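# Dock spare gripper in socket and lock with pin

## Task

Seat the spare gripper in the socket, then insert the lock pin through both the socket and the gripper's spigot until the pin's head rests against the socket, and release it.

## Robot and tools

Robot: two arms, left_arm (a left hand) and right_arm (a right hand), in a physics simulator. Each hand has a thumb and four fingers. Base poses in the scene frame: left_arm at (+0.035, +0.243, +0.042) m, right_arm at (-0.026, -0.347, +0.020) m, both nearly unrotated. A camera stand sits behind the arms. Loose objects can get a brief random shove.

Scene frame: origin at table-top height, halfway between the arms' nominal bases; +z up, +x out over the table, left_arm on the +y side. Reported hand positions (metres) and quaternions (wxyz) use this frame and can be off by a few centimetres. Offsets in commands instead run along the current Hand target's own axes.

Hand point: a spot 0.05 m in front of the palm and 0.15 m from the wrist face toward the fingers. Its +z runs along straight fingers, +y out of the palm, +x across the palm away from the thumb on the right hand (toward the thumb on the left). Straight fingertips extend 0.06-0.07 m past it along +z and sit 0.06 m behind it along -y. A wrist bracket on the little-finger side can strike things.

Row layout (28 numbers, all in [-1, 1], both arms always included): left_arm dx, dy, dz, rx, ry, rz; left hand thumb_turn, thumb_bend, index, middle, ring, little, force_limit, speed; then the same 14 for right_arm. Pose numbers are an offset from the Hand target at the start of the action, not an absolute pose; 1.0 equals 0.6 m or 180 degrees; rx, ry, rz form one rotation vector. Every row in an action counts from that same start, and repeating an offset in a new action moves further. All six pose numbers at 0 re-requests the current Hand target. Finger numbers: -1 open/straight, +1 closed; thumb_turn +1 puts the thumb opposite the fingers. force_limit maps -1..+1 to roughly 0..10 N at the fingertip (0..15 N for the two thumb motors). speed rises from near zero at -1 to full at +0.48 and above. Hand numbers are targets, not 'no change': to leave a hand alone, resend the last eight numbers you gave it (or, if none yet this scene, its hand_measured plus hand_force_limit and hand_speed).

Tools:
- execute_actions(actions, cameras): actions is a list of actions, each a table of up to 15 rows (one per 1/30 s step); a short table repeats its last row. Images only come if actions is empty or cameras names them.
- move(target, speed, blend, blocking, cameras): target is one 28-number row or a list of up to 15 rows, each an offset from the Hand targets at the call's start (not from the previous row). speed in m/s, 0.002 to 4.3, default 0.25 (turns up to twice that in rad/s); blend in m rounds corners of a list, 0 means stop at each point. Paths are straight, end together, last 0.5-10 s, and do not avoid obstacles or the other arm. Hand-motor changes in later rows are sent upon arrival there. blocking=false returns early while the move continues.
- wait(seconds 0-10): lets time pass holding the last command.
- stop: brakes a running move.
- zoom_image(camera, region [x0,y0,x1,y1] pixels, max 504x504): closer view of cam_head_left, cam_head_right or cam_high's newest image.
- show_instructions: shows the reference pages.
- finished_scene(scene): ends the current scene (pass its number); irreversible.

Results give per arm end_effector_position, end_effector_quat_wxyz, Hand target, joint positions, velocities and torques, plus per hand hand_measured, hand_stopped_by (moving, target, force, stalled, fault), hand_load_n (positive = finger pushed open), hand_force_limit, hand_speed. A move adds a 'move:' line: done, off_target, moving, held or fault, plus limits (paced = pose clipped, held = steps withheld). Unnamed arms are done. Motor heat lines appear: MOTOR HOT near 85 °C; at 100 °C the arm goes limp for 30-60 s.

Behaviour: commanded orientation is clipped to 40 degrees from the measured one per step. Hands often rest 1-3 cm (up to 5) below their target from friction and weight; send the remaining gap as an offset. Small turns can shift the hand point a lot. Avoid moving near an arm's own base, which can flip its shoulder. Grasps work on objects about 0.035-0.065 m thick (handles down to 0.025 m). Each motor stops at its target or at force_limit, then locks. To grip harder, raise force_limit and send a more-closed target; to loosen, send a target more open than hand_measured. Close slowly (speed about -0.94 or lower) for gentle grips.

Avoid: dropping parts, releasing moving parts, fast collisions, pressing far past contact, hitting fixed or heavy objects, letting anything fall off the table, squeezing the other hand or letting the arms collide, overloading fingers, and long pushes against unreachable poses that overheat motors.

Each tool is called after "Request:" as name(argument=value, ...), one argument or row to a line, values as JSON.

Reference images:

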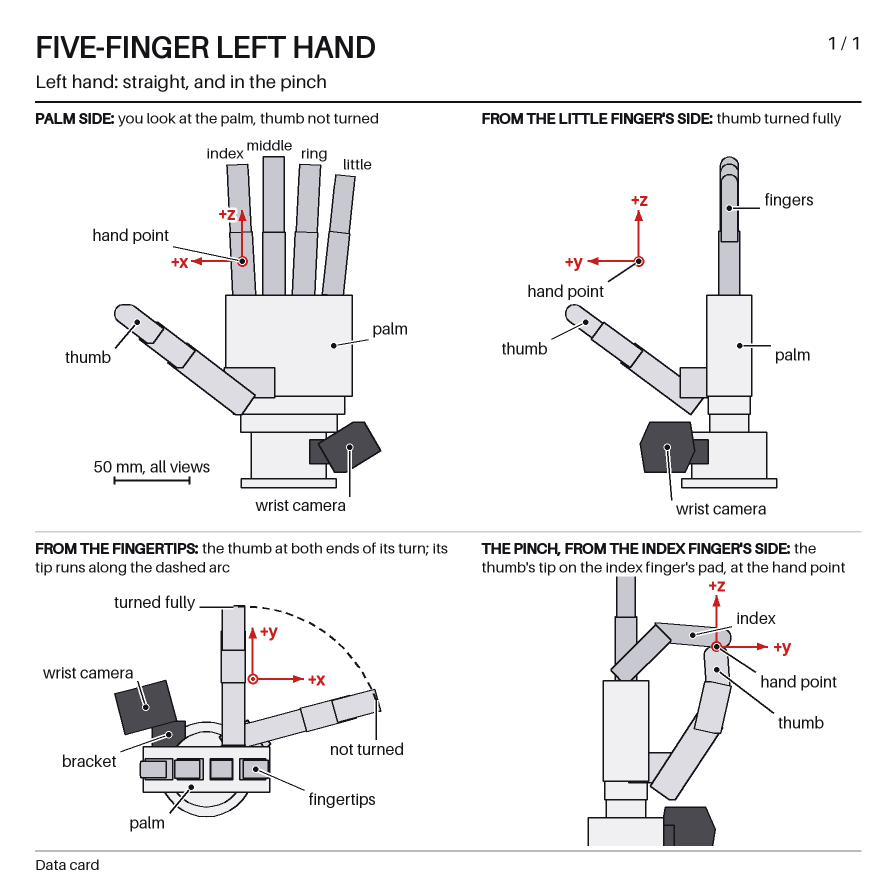

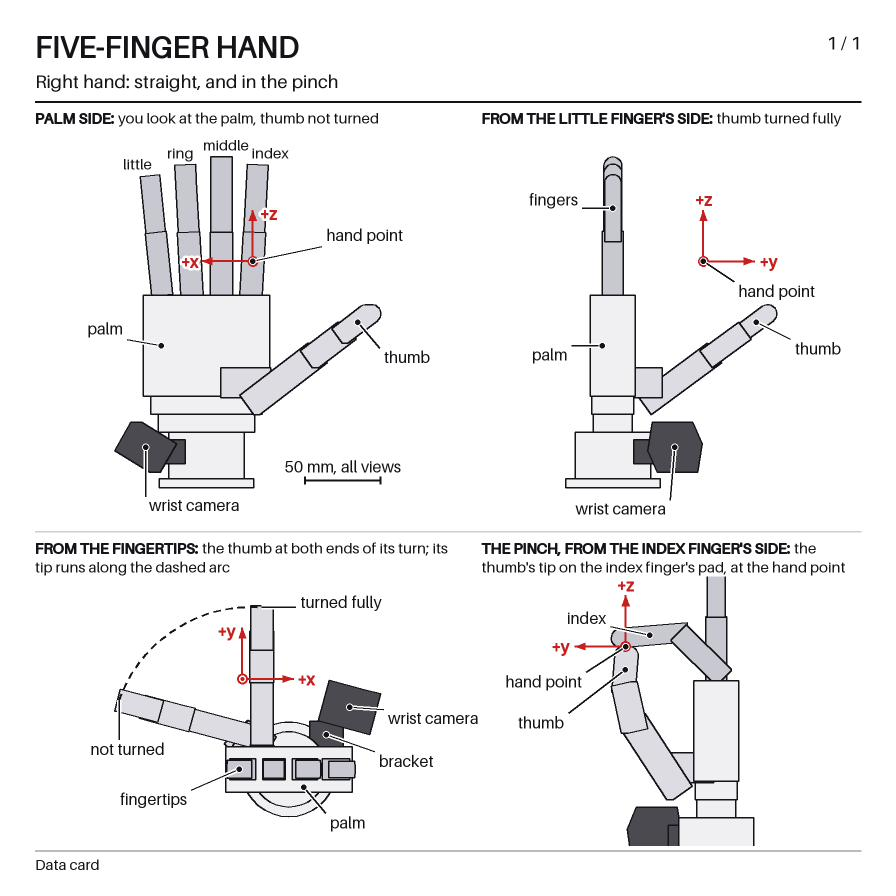

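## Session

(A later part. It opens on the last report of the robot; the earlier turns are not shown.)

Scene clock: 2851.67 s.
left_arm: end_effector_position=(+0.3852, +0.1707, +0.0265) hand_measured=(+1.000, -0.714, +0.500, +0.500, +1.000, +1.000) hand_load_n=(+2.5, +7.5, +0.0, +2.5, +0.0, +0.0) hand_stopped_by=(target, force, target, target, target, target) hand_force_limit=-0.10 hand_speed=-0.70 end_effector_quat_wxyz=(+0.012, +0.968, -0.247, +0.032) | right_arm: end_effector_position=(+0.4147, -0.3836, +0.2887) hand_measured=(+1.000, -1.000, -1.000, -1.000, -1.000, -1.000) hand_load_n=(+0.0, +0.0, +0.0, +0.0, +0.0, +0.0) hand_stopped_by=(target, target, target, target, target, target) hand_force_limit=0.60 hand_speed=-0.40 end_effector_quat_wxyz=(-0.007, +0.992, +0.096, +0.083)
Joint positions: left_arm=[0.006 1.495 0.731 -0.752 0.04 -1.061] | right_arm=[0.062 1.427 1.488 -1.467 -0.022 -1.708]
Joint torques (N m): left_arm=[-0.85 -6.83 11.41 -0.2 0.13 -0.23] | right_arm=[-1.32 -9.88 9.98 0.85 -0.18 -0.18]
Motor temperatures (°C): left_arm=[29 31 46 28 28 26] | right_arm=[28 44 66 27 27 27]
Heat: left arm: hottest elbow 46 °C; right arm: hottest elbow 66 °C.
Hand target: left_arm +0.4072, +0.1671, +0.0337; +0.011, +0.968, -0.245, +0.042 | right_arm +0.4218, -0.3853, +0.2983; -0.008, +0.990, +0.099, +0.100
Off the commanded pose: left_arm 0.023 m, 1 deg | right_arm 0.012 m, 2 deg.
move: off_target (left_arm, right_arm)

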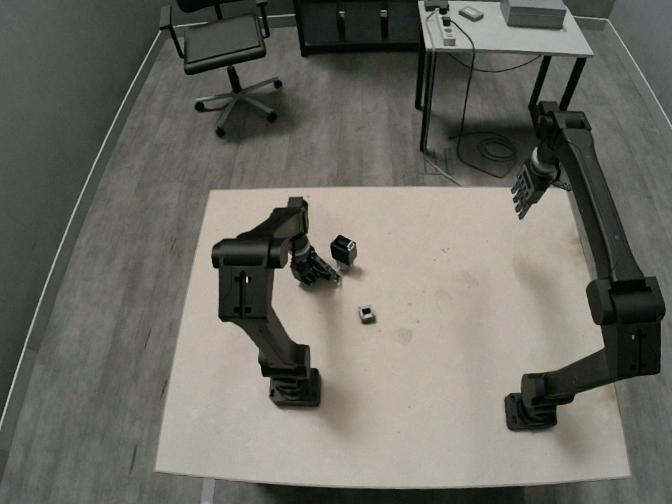

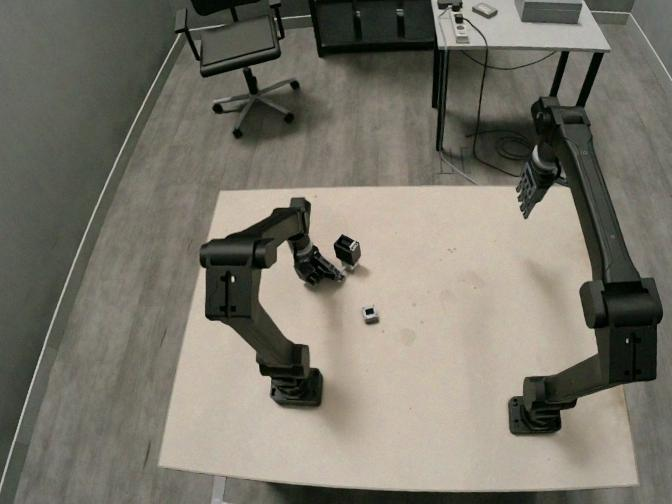

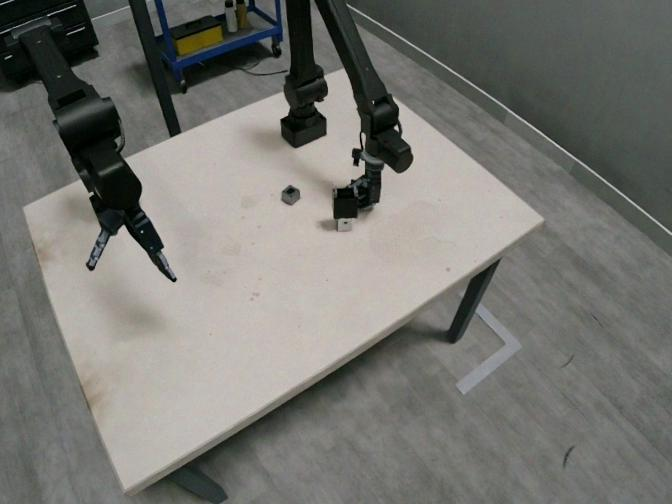

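Request:
move(
  target=[0.0135,0,0.001,0,0,0,1,0.31,0.5,0.5,1,1,-0.1,-0.7,0,0,0,0,0,0,1,-1,-1,-1,-1,-1,0.6,-0.4],
  speed=0.03,
  cameras=["all"],
)

Request:
zoom_image(
  camera="cam_head_left",
  region=[325, 250, 355, 280],
)

Request:
zoom_image(
  camera="cam_high",
  region=[325, 185, 375, 235],
)

Scene clock: 2892.13 s.
left_arm: end_effector_position=(+0.3925, +0.1670, +0.0266) hand_measured=(+1.000, -0.714, +0.500, +0.500, +1.000, +1.000) hand_load_n=(+2.0, +8.0, +0.0, +2.5, +0.5, +0.0) hand_stopped_by=(target, force, target, target, target, target) hand_force_limit=-0.10 hand_speed=-0.70 end_effector_quat_wxyz=(+0.012, +0.968, -0.248, +0.033) | right_arm: end_effector_position=(+0.4147, -0.3836, +0.2887) hand_measured=(+1.000, -1.000, -1.000, -1.000, -1.000, -1.000) hand_load_n=(+0.0, +0.0, +0.0, +0.0, +0.0, +0.0) hand_stopped_by=(target, target, target, target, target, target) hand_force_limit=0.60 hand_speed=-0.40 end_effector_quat_wxyz=(-0.007, +0.992, +0.096, +0.083)
Joint positions: left_arm=[-0.005 1.511 0.75 -0.752 0.039 -1.069] | right_arm=[0.062 1.427 1.488 -1.467 -0.022 -1.708]
Joint torques (N m): left_arm=[-0.85 -7 11.52 -0.29 0.12 -0.25] | right_arm=[-1.26 -9.99 9.96 0.92 -0.2 -0.19]
Motor temperatures (°C): left_arm=[29 32 47 28 28 26] | right_arm=[28 44 66 27 27 27]
Heat: left arm: hottest elbow 47 °C; right arm: hottest elbow 66 °C.
Hand target: left_arm +0.4144, +0.1632, +0.0338; +0.011, +0.968, -0.246, +0.043 | right_arm +0.4218, -0.3853, +0.2983; -0.008, +0.990, +0.099, +0.100
Off the commanded pose: left_arm 0.023 m, 1 deg | right_arm 0.012 m, 2 deg.
move: off_target (left_arm, right_arm)

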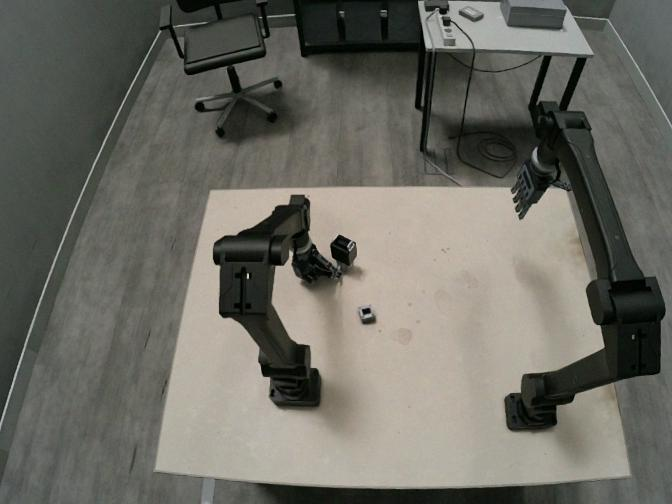

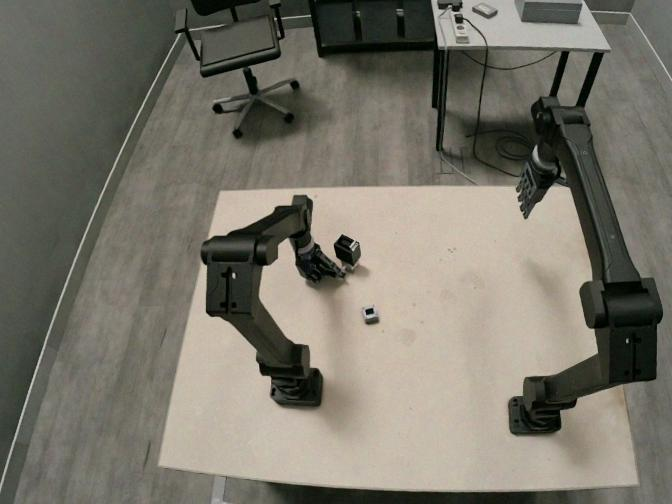

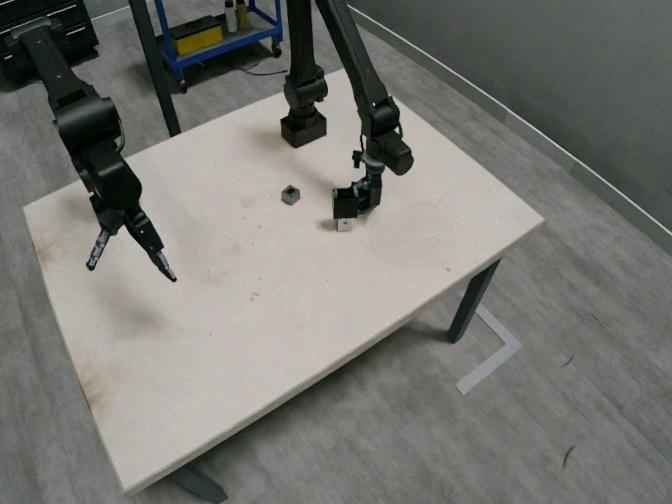

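Scaled by 16.800 from the camera's 672x504 image, which has a finer 960x720 frame.

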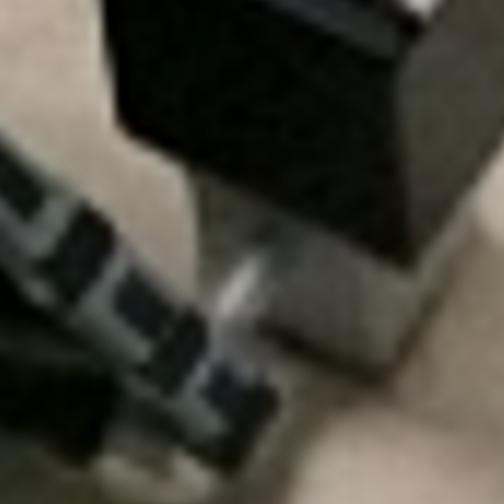

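Scaled by 10.080 from the camera's 672x504 image, which has a finer 960x720 frame.

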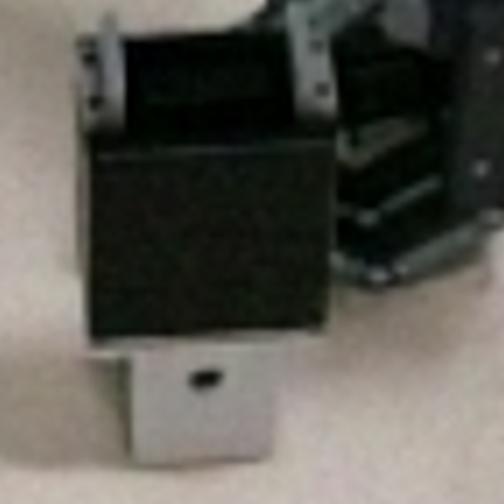

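Request:
move(
  target=[0.0117,0,0.0005,0,0,0,1,0.31,0.5,0.5,1,1,-0.1,-0.7,0,0,0,0,0,0,1,-1,-1,-1,-1,-1,0.6,-0.4],
  speed=0.03,
  cameras=["all"],
)

Request:
zoom_image(
  camera="cam_head_left",
  region=[325, 250, 355, 280],
)

Request:
zoom_image(
  camera="cam_high",
  region=[325, 185, 375, 235],
)

Scene clock: 2901.73 s.
left_arm: end_effector_position=(+0.3984, +0.1637, +0.0266) hand_measured=(+1.000, -0.714, +0.500, +0.500, +1.000, +1.000) hand_load_n=(+2.0, +8.0, +0.0, +2.5, +0.0, +0.0) hand_stopped_by=(target, force, target, target, target, target) hand_force_limit=-0.10 hand_speed=-0.70 end_effector_quat_wxyz=(+0.012, +0.968, -0.249, +0.033) | right_arm: end_effector_position=(+0.4147, -0.3836, +0.2887) hand_measured=(+1.000, -1.000, -1.000, -1.000, -1.000, -1.000) hand_load_n=(+0.0, -0.5, +0.0, +0.0, +0.0, +0.0) hand_stopped_by=(target, target, target, target, target, target) hand_force_limit=0.60 hand_speed=-0.40 end_effector_quat_wxyz=(-0.007, +0.992, +0.096, +0.083)
Joint positions: left_arm=[-0.014 1.525 0.767 -0.755 0.039 -1.078] | right_arm=[0.062 1.427 1.488 -1.467 -0.022 -1.708]
Joint torques (N m): left_arm=[-0.73 -7.3 11.6 -0.32 0.11 -0.26] | right_arm=[-1.32 -9.88 10.02 0.91 -0.19 -0.2]
Motor temperatures (°C): left_arm=[29 32 48 28 28 26] | right_arm=[28 44 66 27 27 27]
Heat: left arm: hottest elbow 48 °C; right arm: hottest elbow 66 °C.
Hand target: left_arm +0.4206, +0.1599, +0.0341; +0.011, +0.968, -0.246, +0.043 | right_arm +0.4218, -0.3853, +0.2983; -0.008, +0.990, +0.099, +0.100
Off the commanded pose: left_arm 0.024 m, 1 deg | right_arm 0.012 m, 2 deg.
move: off_target (left_arm, right_arm)

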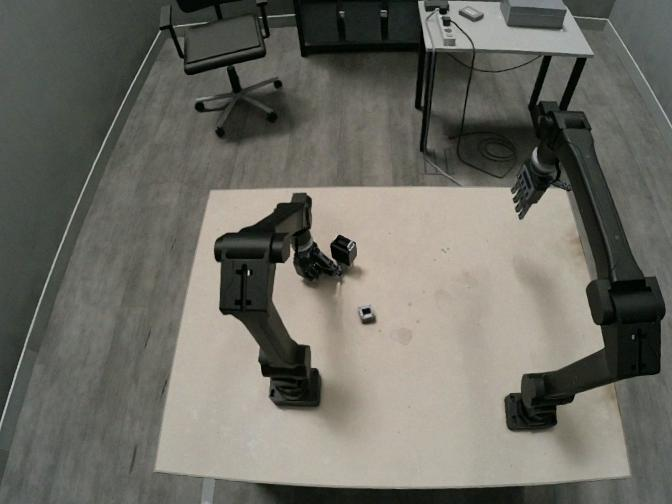

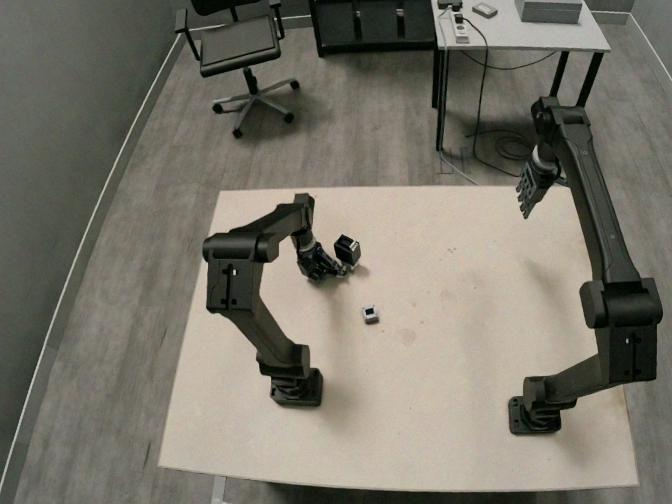

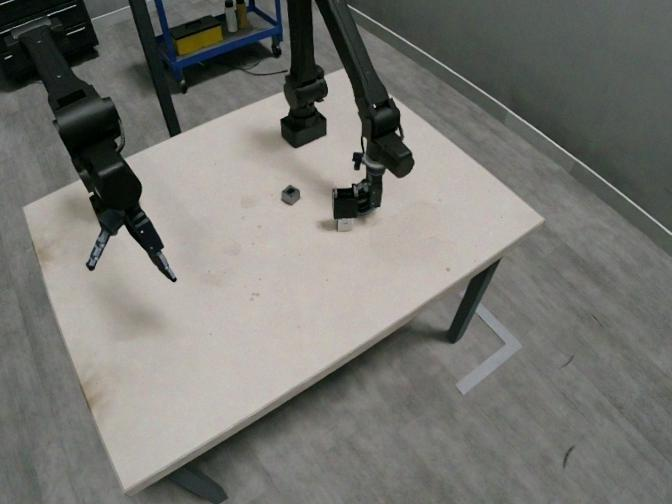

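Scaled by 16.800 from the camera's 672x504 image, which has a finer 960x720 frame.

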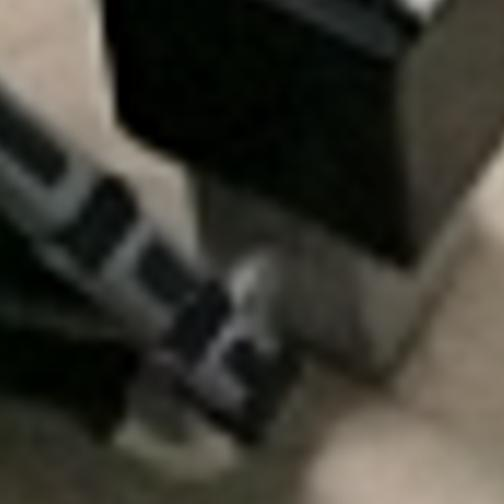

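Scaled by 10.080 from the camera's 672x504 image, which has a finer 960x720 frame.

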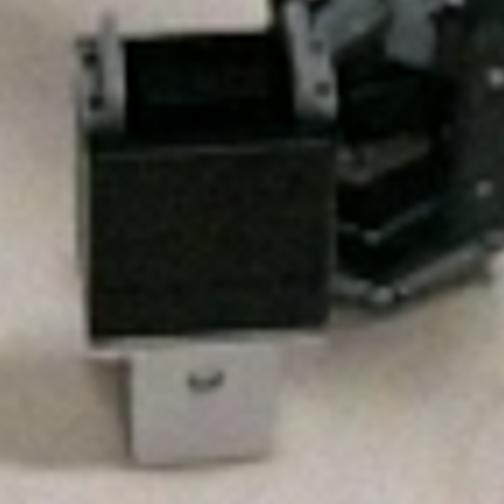

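Request:
move(
  target=[0.01,0,0.0005,0,0,0,1,0.31,0.5,0.5,1,1,-0.1,-0.7,0,0,0,0,0,0,1,-1,-1,-1,-1,-1,0.6,-0.4],
  speed=0.03,
  cameras=["all"],
)

Request:
zoom_image(
  camera="cam_head_left",
  region=[325, 250, 355, 280],
)

Request:
zoom_image(
  camera="cam_high",
  region=[325, 185, 375, 235],
)

Scene clock: 2907.43 s.
left_arm: end_effector_position=(+0.4033, +0.1608, +0.0267) hand_measured=(+1.000, -0.714, +0.500, +0.500, +1.000, +1.000) hand_load_n=(+2.0, +8.0, +0.0, +2.5, +0.0, +0.0) hand_stopped_by=(target, force, target, target, target, target) hand_force_limit=-0.10 hand_speed=-0.70 end_effector_quat_wxyz=(+0.012, +0.968, -0.249, +0.032) | right_arm: end_effector_position=(+0.4147, -0.3836, +0.2887) hand_measured=(+1.000, -1.000, -1.000, -1.000, -1.000, -1.000) hand_load_n=(+0.0, +0.0, +0.0, +0.0, +0.0, +0.0) hand_stopped_by=(target, target, target, target, target, target) hand_force_limit=0.60 hand_speed=-0.40 end_effector_quat_wxyz=(-0.007, +0.992, +0.096, +0.083)
Joint positions: left_arm=[-0.022 1.537 0.781 -0.758 0.038 -1.085] | right_arm=[0.062 1.427 1.488 -1.467 -0.022 -1.708]
Joint torques (N m): left_arm=[-0.73 -7.47 11.66 -0.32 0.1 -0.25] | right_arm=[-1.14 -9.99 9.91 0.9 -0.19 -0.17]
Motor temperatures (°C): left_arm=[29 31 48 28 28 26] | right_arm=[28 44 66 27 27 27]
Heat: left arm: hottest elbow 48 °C; right arm: hottest elbow 66 °C.
Hand target: left_arm +0.4257, +0.1570, +0.0343; +0.011, +0.968, -0.246, +0.042 | right_arm +0.4218, -0.3853, +0.2983; -0.008, +0.990, +0.099, +0.100
Off the commanded pose: left_arm 0.024 m, 1 deg | right_arm 0.012 m, 2 deg.
move: off_target (left_arm, right_arm)

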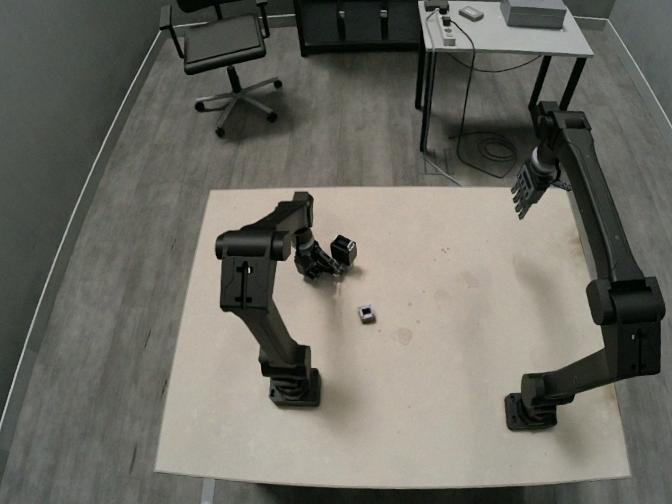

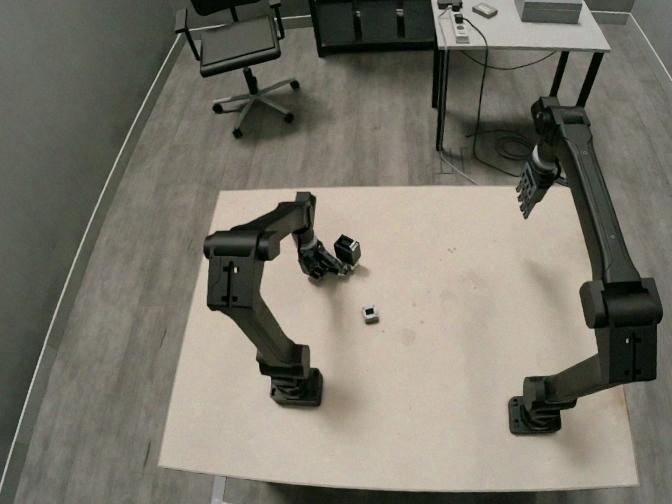

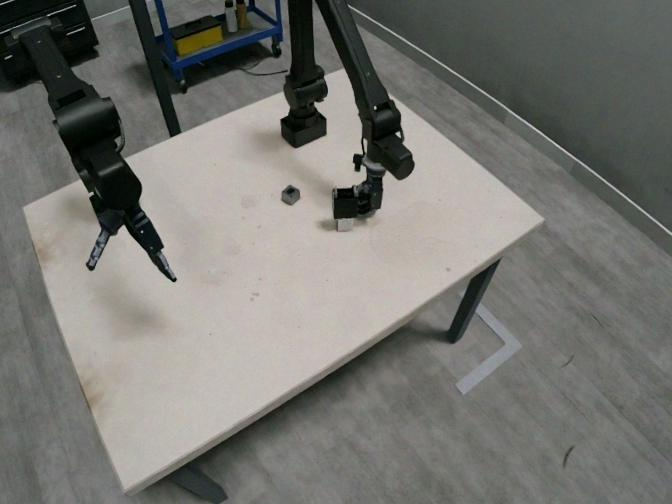

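Scaled by 16.800 from the camera's 672x504 image, which has a finer 960x720 frame.

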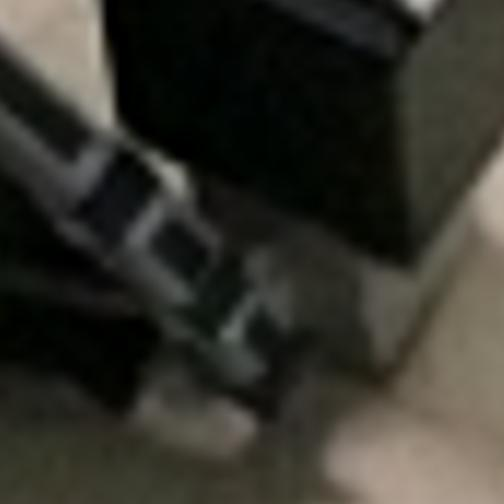

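Scaled by 10.080 from the camera's 672x504 image, which has a finer 960x720 frame.

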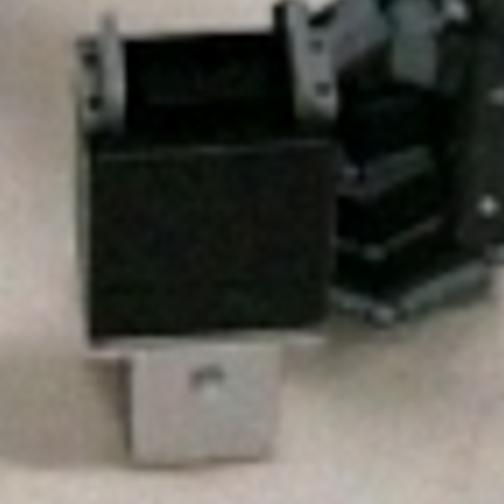

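Request:
move(
  target=[0.007,0,0.0005,0,0,0,1,0.31,0.5,0.5,1,1,-0.1,-0.7,0,0,0,0,0,0,1,-1,-1,-1,-1,-1,0.6,-0.4],
  speed=0.03,
  cameras=["all"],
)

Request:
zoom_image(
  camera="cam_head_left",
  region=[325, 250, 355, 280],
)

Request:
zoom_image(
  camera="cam_high",
  region=[325, 185, 375, 235],
)

Scene clock: 2914.07 s.
left_arm: end_effector_position=(+0.4041, +0.1604, +0.0265) hand_measured=(+1.000, -0.714, +0.500, +0.500, +1.000, +1.000) hand_load_n=(+1.5, +8.0, +0.0, +2.5, +0.0, +0.0) hand_stopped_by=(target, force, target, target, target, target) hand_force_limit=-0.10 hand_speed=-0.70 end_effector_quat_wxyz=(+0.012, +0.968, -0.249, +0.029) | right_arm: end_effector_position=(+0.4147, -0.3836, +0.2887) hand_measured=(+1.000, -1.000, -1.000, -1.000, -1.000, -1.000) hand_load_n=(+0.0, +0.0, +0.0, +0.0, +0.0, +0.0) hand_stopped_by=(target, target, target, target, target, target) hand_force_limit=0.60 hand_speed=-0.40 end_effector_quat_wxyz=(-0.007, +0.992, +0.096, +0.083)
Joint positions: left_arm=[-0.024 1.543 0.788 -0.765 0.037 -1.087] | right_arm=[0.062 1.427 1.488 -1.467 -0.022 -1.708]
Joint torques (N m): left_arm=[-1.03 -7.41 12 -0.09 0.15 -0.29] | right_arm=[-1.2 -9.93 9.94 0.95 -0.2 -0.19]
Motor temperatures (°C): left_arm=[29 32 48 28 28 26] | right_arm=[28 44 66 27 27 27]
Heat: left arm: hottest elbow 48 °C; right arm: hottest elbow 66 °C.
Hand target: left_arm +0.4296, +0.1551, +0.0344; +0.011, +0.968, -0.245, +0.043 | right_arm +0.4218, -0.3853, +0.2983; -0.008, +0.990, +0.099, +0.100
Off the commanded pose: left_arm 0.027 m, 2 deg | right_arm 0.012 m, 2 deg.
move: off_target (left_arm, right_arm)

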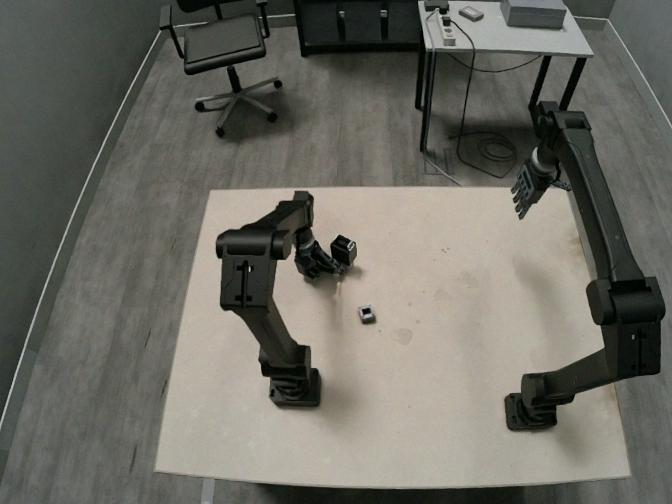

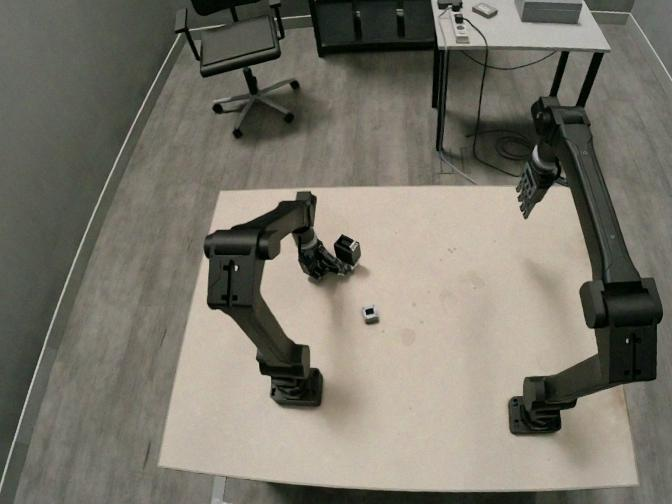

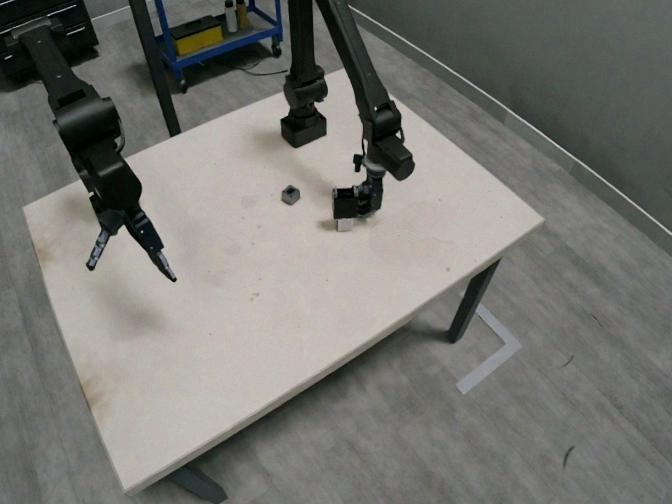

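Scaled by 16.800 from the camera's 672x504 image, which has a finer 960x720 frame.

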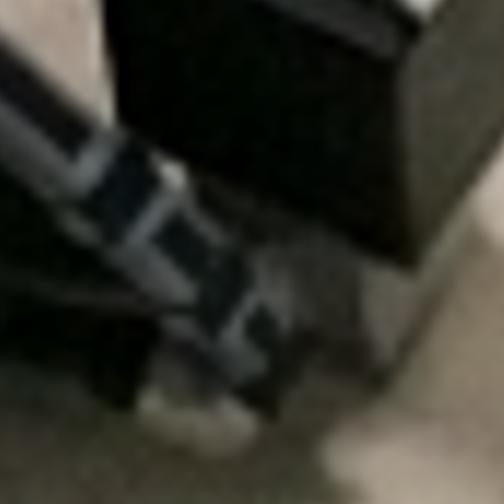

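Scaled by 10.080 from the camera's 672x504 image, which has a finer 960x720 frame.

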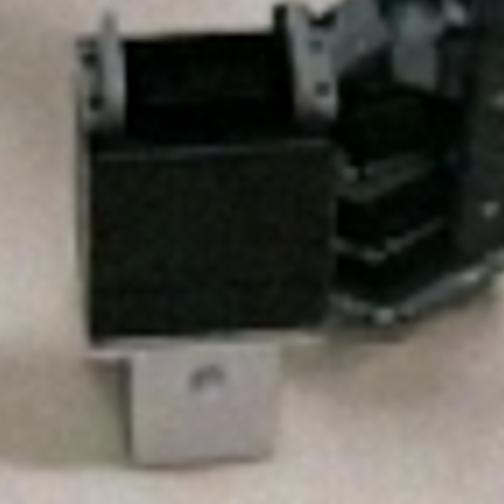

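Request:
zoom_image(
  camera="cam_high",
  region=[337, 217, 353, 233],
)

Request:
zoom_image(
  camera="cam_head_right",
  region=[330, 250, 360, 280],
)

Scaled by 31.500 from the camera's 672x504 image, which has a finer 960x720 frame.

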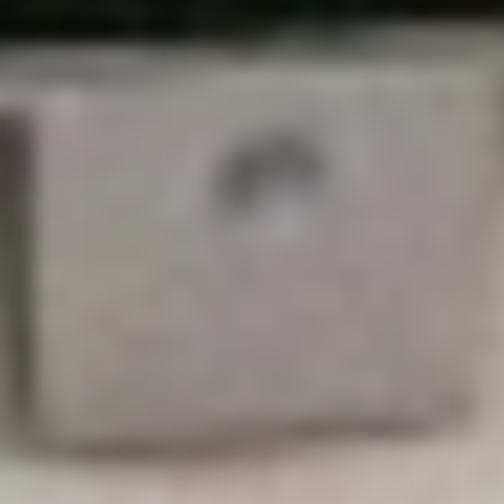

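Scaled by 16.800 from the camera's 672x504 image, which has a finer 960x720 frame.

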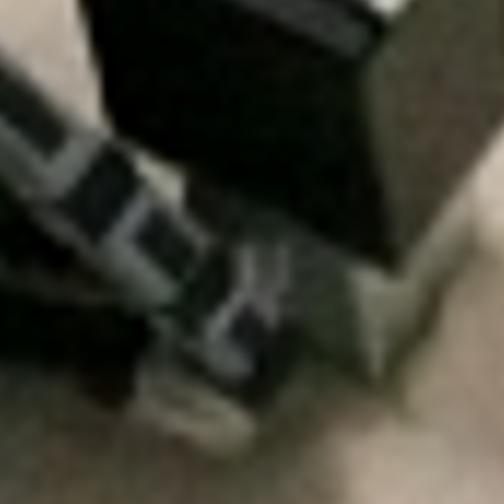

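Request:
move(
  target=[-0.006,0,0,0,0,0,1,-1,0.5,0.5,1,1,-0.1,-0.7,0,0,0,0,0,0,1,-1,-1,-1,-1,-1,0.6,-0.4],
  speed=0.03,
  cameras=["cam_head_left"],
)

Request:
zoom_image(
  camera="cam_head_left",
  region=[325, 250, 355, 280],
)

Scene clock: 2941.77 s.
left_arm: end_effector_position=(+0.4060, +0.1601, +0.0275) hand_measured=(+1.000, -1.000, +0.500, +0.500, +1.000, +1.000) hand_load_n=(+0.0, +0.0, +0.0, +0.0, +0.0, +0.0) hand_stopped_by=(target, target, target, target, target, target) hand_force_limit=-0.10 hand_speed=-0.70 end_effector_quat_wxyz=(+0.012, +0.968, -0.248, +0.031) | right_arm: end_effector_position=(+0.4147, -0.3836, +0.2887) hand_measured=(+1.000, -1.000, -1.000, -1.000, -1.000, -1.000) hand_load_n=(+0.0, +0.0, +0.0, +0.0, +0.0, +0.0) hand_stopped_by=(target, target, target, target, target, target) hand_force_limit=0.60 hand_speed=-0.40 end_effector_quat_wxyz=(-0.007, +0.992, +0.096, +0.083)
Joint positions: left_arm=[-0.025 1.543 0.791 -0.765 0.037 -1.09] | right_arm=[0.062 1.427 1.488 -1.467 -0.022 -1.708]
Joint torques (N m): left_arm=[-0.62 -7.82 10.97 -0.02 0.15 -0.21] | right_arm=[-1.03 -9.93 9.98 0.94 -0.19 -0.19]
Motor temperatures (°C): left_arm=[29 32 49 28 28 26] | right_arm=[28 44 66 27 27 27]
Heat: left arm: hottest elbow 49 °C; right arm: hottest elbow 66 °C.
Hand target: left_arm +0.4265, +0.1568, +0.0342; +0.011, +0.968, -0.245, +0.043 | right_arm +0.4218, -0.3853, +0.2983; -0.008, +0.990, +0.099, +0.100
Off the commanded pose: left_arm 0.022 m, 1 deg | right_arm 0.012 m, 2 deg.
move: off_target (left_arm, right_arm)
Images, in order (width x height): cam_head_left 672x504.

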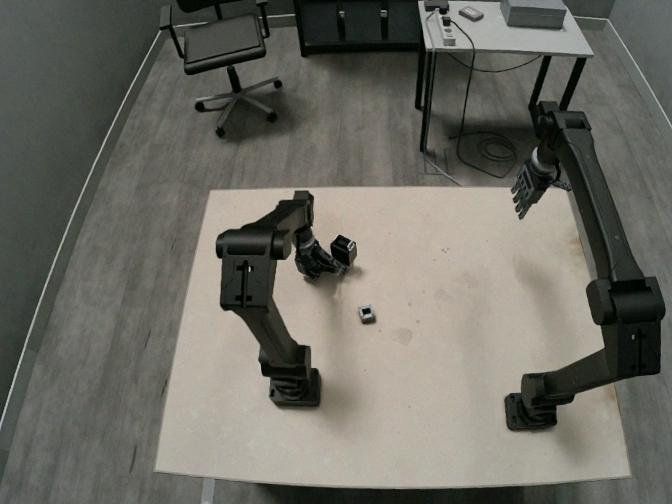

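Scaled by 16.800 from the camera's 672x504 image, which has a finer 960x720 frame.

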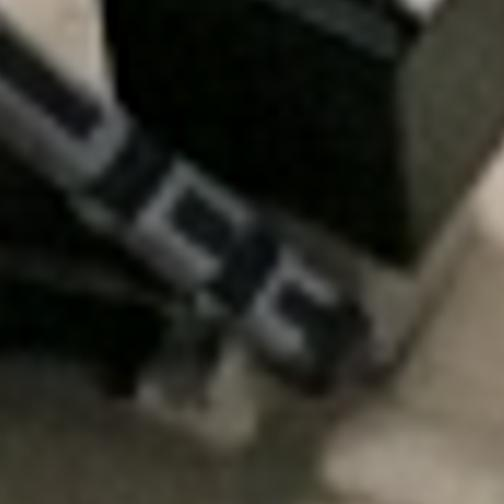

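Request:
move(
  target=[-0.13,0,0.0,0,0,0,1,-1,0.5,0.5,1,1,-0.1,-0.7,0,0,0,0,0,0,1,-1,-1,-1,-1,-1,0.6,-0.4],
  speed=0.06,
  cameras=["all"],
)

Request:
zoom_image(
  camera="cam_head_left",
  region=[325, 250, 355, 280],
)

Request:
zoom_image(
  camera="cam_head_right",
  region=[330, 250, 360, 280],
)

Request:
zoom_image(
  camera="cam_high",
  region=[337, 217, 353, 233],
)

Scene clock: 2953.97 s.
left_arm: end_effector_position=(+0.3585, +0.1920, +0.0253) hand_measured=(+1.000, -1.000, +0.500, +0.500, +1.000, +1.000) hand_load_n=(+0.0, +0.0, +0.0, +0.0, +0.0, +0.0) hand_stopped_by=(target, target, target, target, target, target) hand_force_limit=-0.10 hand_speed=-0.70 end_effector_quat_wxyz=(+0.013, +0.969, -0.244, +0.033) | right_arm: end_effector_position=(+0.4147, -0.3836, +0.2887) hand_measured=(+1.000, -1.000, -1.000, -1.000, -1.000, -1.000) hand_load_n=(+0.0, +0.0, +0.0, +0.0, +0.0, +0.0) hand_stopped_by=(target, target, target, target, target, target) hand_force_limit=0.60 hand_speed=-0.40 end_effector_quat_wxyz=(-0.007, +0.992, +0.096, +0.083)
Joint positions: left_arm=[0.076 1.434 0.659 -0.742 0.046 -0.998] | right_arm=[0.062 1.427 1.488 -1.467 -0.022 -1.708]
Joint torques (N m): left_arm=[0.32 -8.47 5.96 0.68 0.1 0.01] | right_arm=[-1.38 -9.76 9.96 0.92 -0.18 -0.2]
Motor temperatures (°C): left_arm=[29 32 47 28 28 26] | right_arm=[28 44 66 27 27 27]
Heat: left arm: hottest elbow 47 °C; right arm: hottest elbow 66 °C.
Hand target: left_arm +0.3581, +0.1938, +0.0274; +0.011, +0.968, -0.245, +0.043 | right_arm +0.4218, -0.3853, +0.2983; -0.008, +0.990, +0.099, +0.100
Off the commanded pose: left_arm 0.003 m, 1 deg | right_arm 0.012 m, 2 deg.
move: off_target (right_arm)

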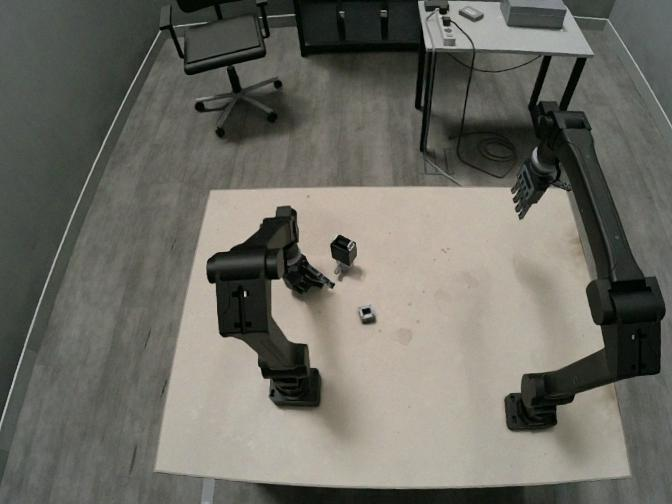

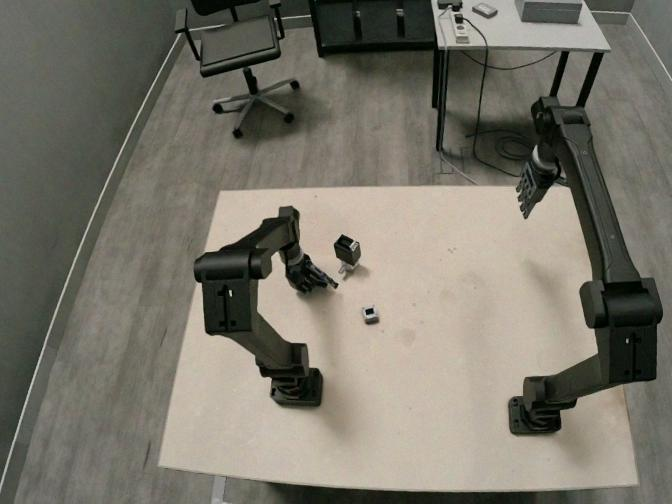

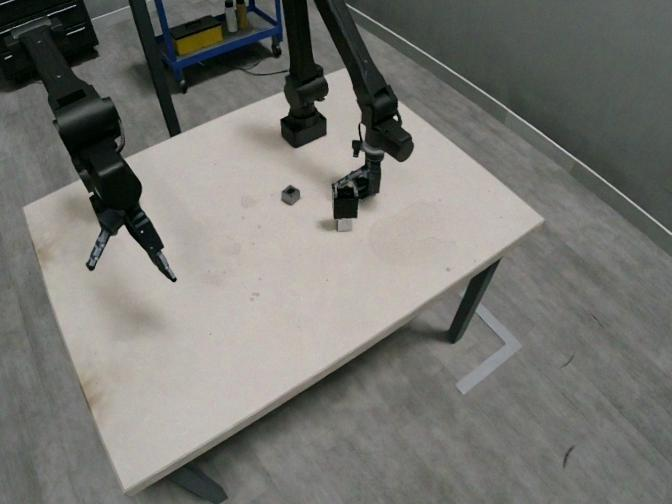

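Scaled by 16.800 from the camera's 672x504 image, which has a finer 960x720 frame.

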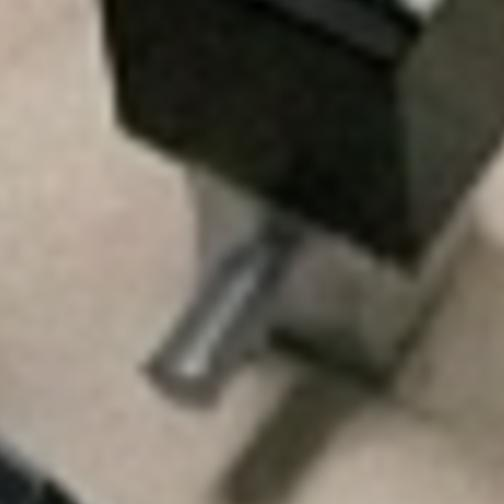

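Scaled by 16.800 from the camera's 672x504 image, which has a finer 960x720 frame.

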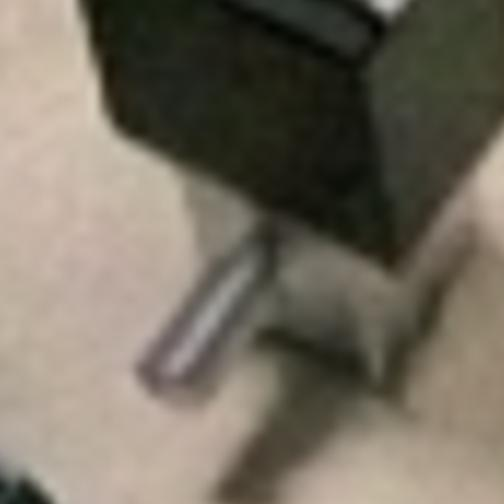

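Scaled by 31.500 from the camera's 672x504 image, which has a finer 960x720 frame.

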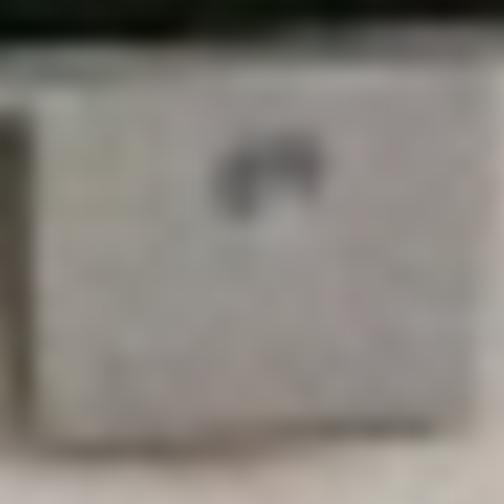

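Request:
zoom_image(
  camera="cam_head_left",
  region=[332, 258, 348, 274],
)

Request:
zoom_image(
  camera="cam_head_right",
  region=[336, 258, 352, 274],
)

Scaled by 31.500 from the camera's 672x504 image, which has a finer 960x720 frame.

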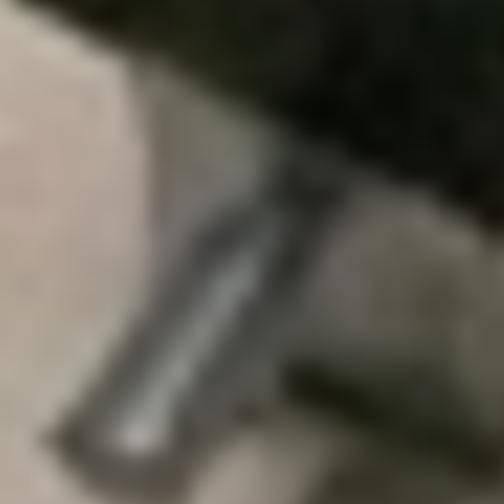

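Scaled by 31.500 from the camera's 672x504 image, which has a finer 960x720 frame.

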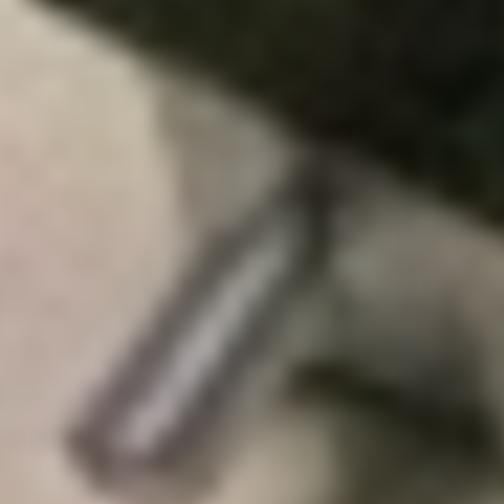

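Request:
move(
  target=[0.0,0.057,-0.03,0,0,0,1,-1,0.5,0.5,1,1,-0.1,-0.7,0,0,0,0,0,0,1,-1,-1,-1,-1,-1,0.6,-0.4],
  speed=0.06,
  cameras=["all"],
)

Request:
zoom_image(
  camera="cam_head_left",
  region=[310, 240, 360, 290],
)

Request:
zoom_image(
  camera="cam_head_right",
  region=[315, 240, 365, 290],
)

Scene clock: 3010.33 s.
left_arm: end_effector_position=(+0.3475, +0.1662, +0.0446) hand_measured=(+1.000, -1.000, +0.500, +0.500, +1.000, +1.000) hand_load_n=(+0.0, +0.0, +0.0, +0.0, +0.0, +0.0) hand_stopped_by=(target, target, target, target, target, target) hand_force_limit=-0.10 hand_speed=-0.70 end_effector_quat_wxyz=(+0.010, +0.968, -0.247, +0.047) | right_arm: end_effector_position=(+0.4147, -0.3836, +0.2887) hand_measured=(+1.000, -1.000, -1.000, -1.000, -1.000, -1.000) hand_load_n=(+0.0, +0.0, +0.0, +0.0, +0.0, +0.0) hand_stopped_by=(target, target, target, target, target, target) hand_force_limit=0.60 hand_speed=-0.40 end_effector_quat_wxyz=(-0.007, +0.992, +0.096, +0.083)
Joint positions: left_arm=[-0.005 1.339 0.631 -0.778 0.043 -1.073] | right_arm=[0.062 1.427 1.488 -1.467 -0.022 -1.708]
Joint torques (N m): left_arm=[-0.62 -7.59 6.45 -0.36 -0.06 -0.18] | right_arm=[-1.14 -9.88 10.02 0.96 -0.19 -0.19]
Motor temperatures (°C): left_arm=[29 33 42 28 28 26] | right_arm=[28 44 66 27 27 27]
Heat: left arm: hottest elbow 42 °C; right arm: hottest elbow 66 °C.
Hand target: left_arm +0.3404, +0.1644, +0.0452; +0.011, +0.968, -0.245, +0.043 | right_arm +0.4218, -0.3853, +0.2983; -0.008, +0.990, +0.099, +0.100
Off the commanded pose: left_arm 0.007 m, 0 deg | right_arm 0.012 m, 2 deg.
move: off_target (right_arm)

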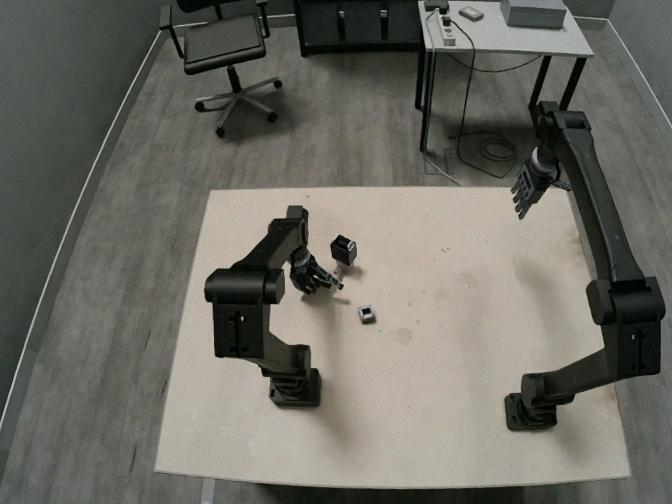

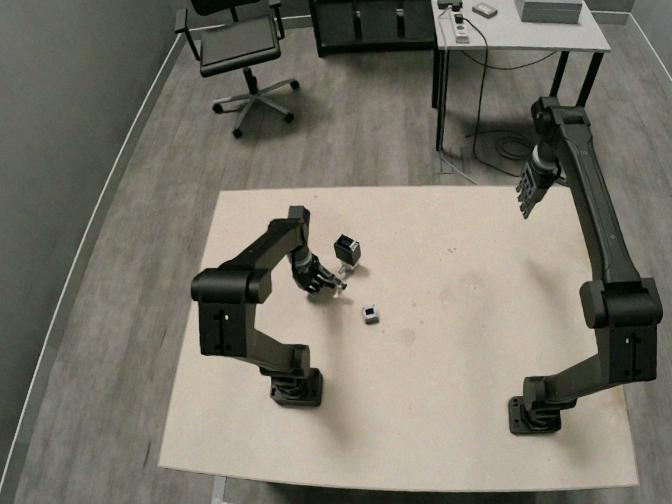

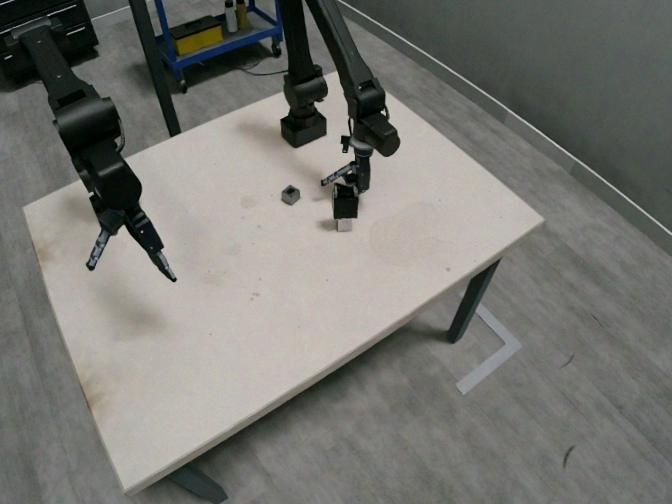

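Scaled by 10.080 from the camera's 672x504 image, which has a finer 960x720 frame.

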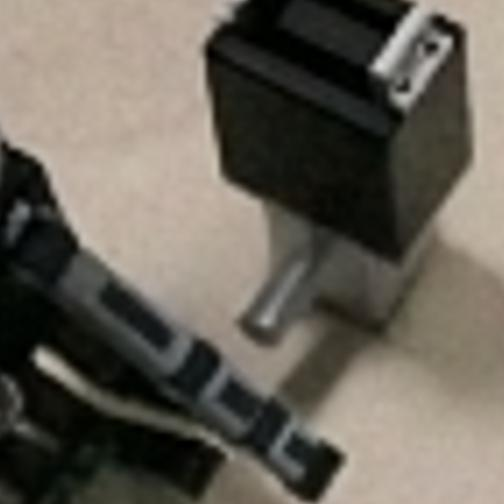

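Scaled by 10.080 from the camera's 672x504 image, which has a finer 960x720 frame.

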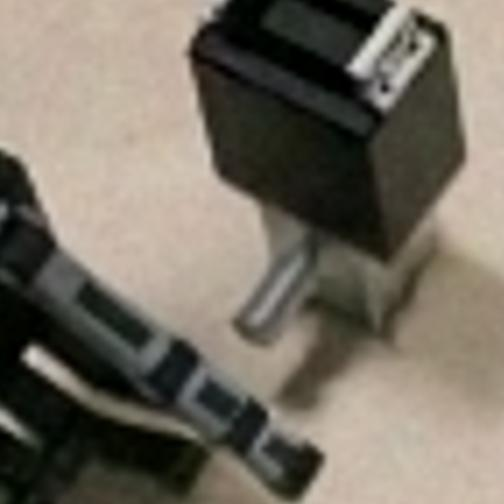

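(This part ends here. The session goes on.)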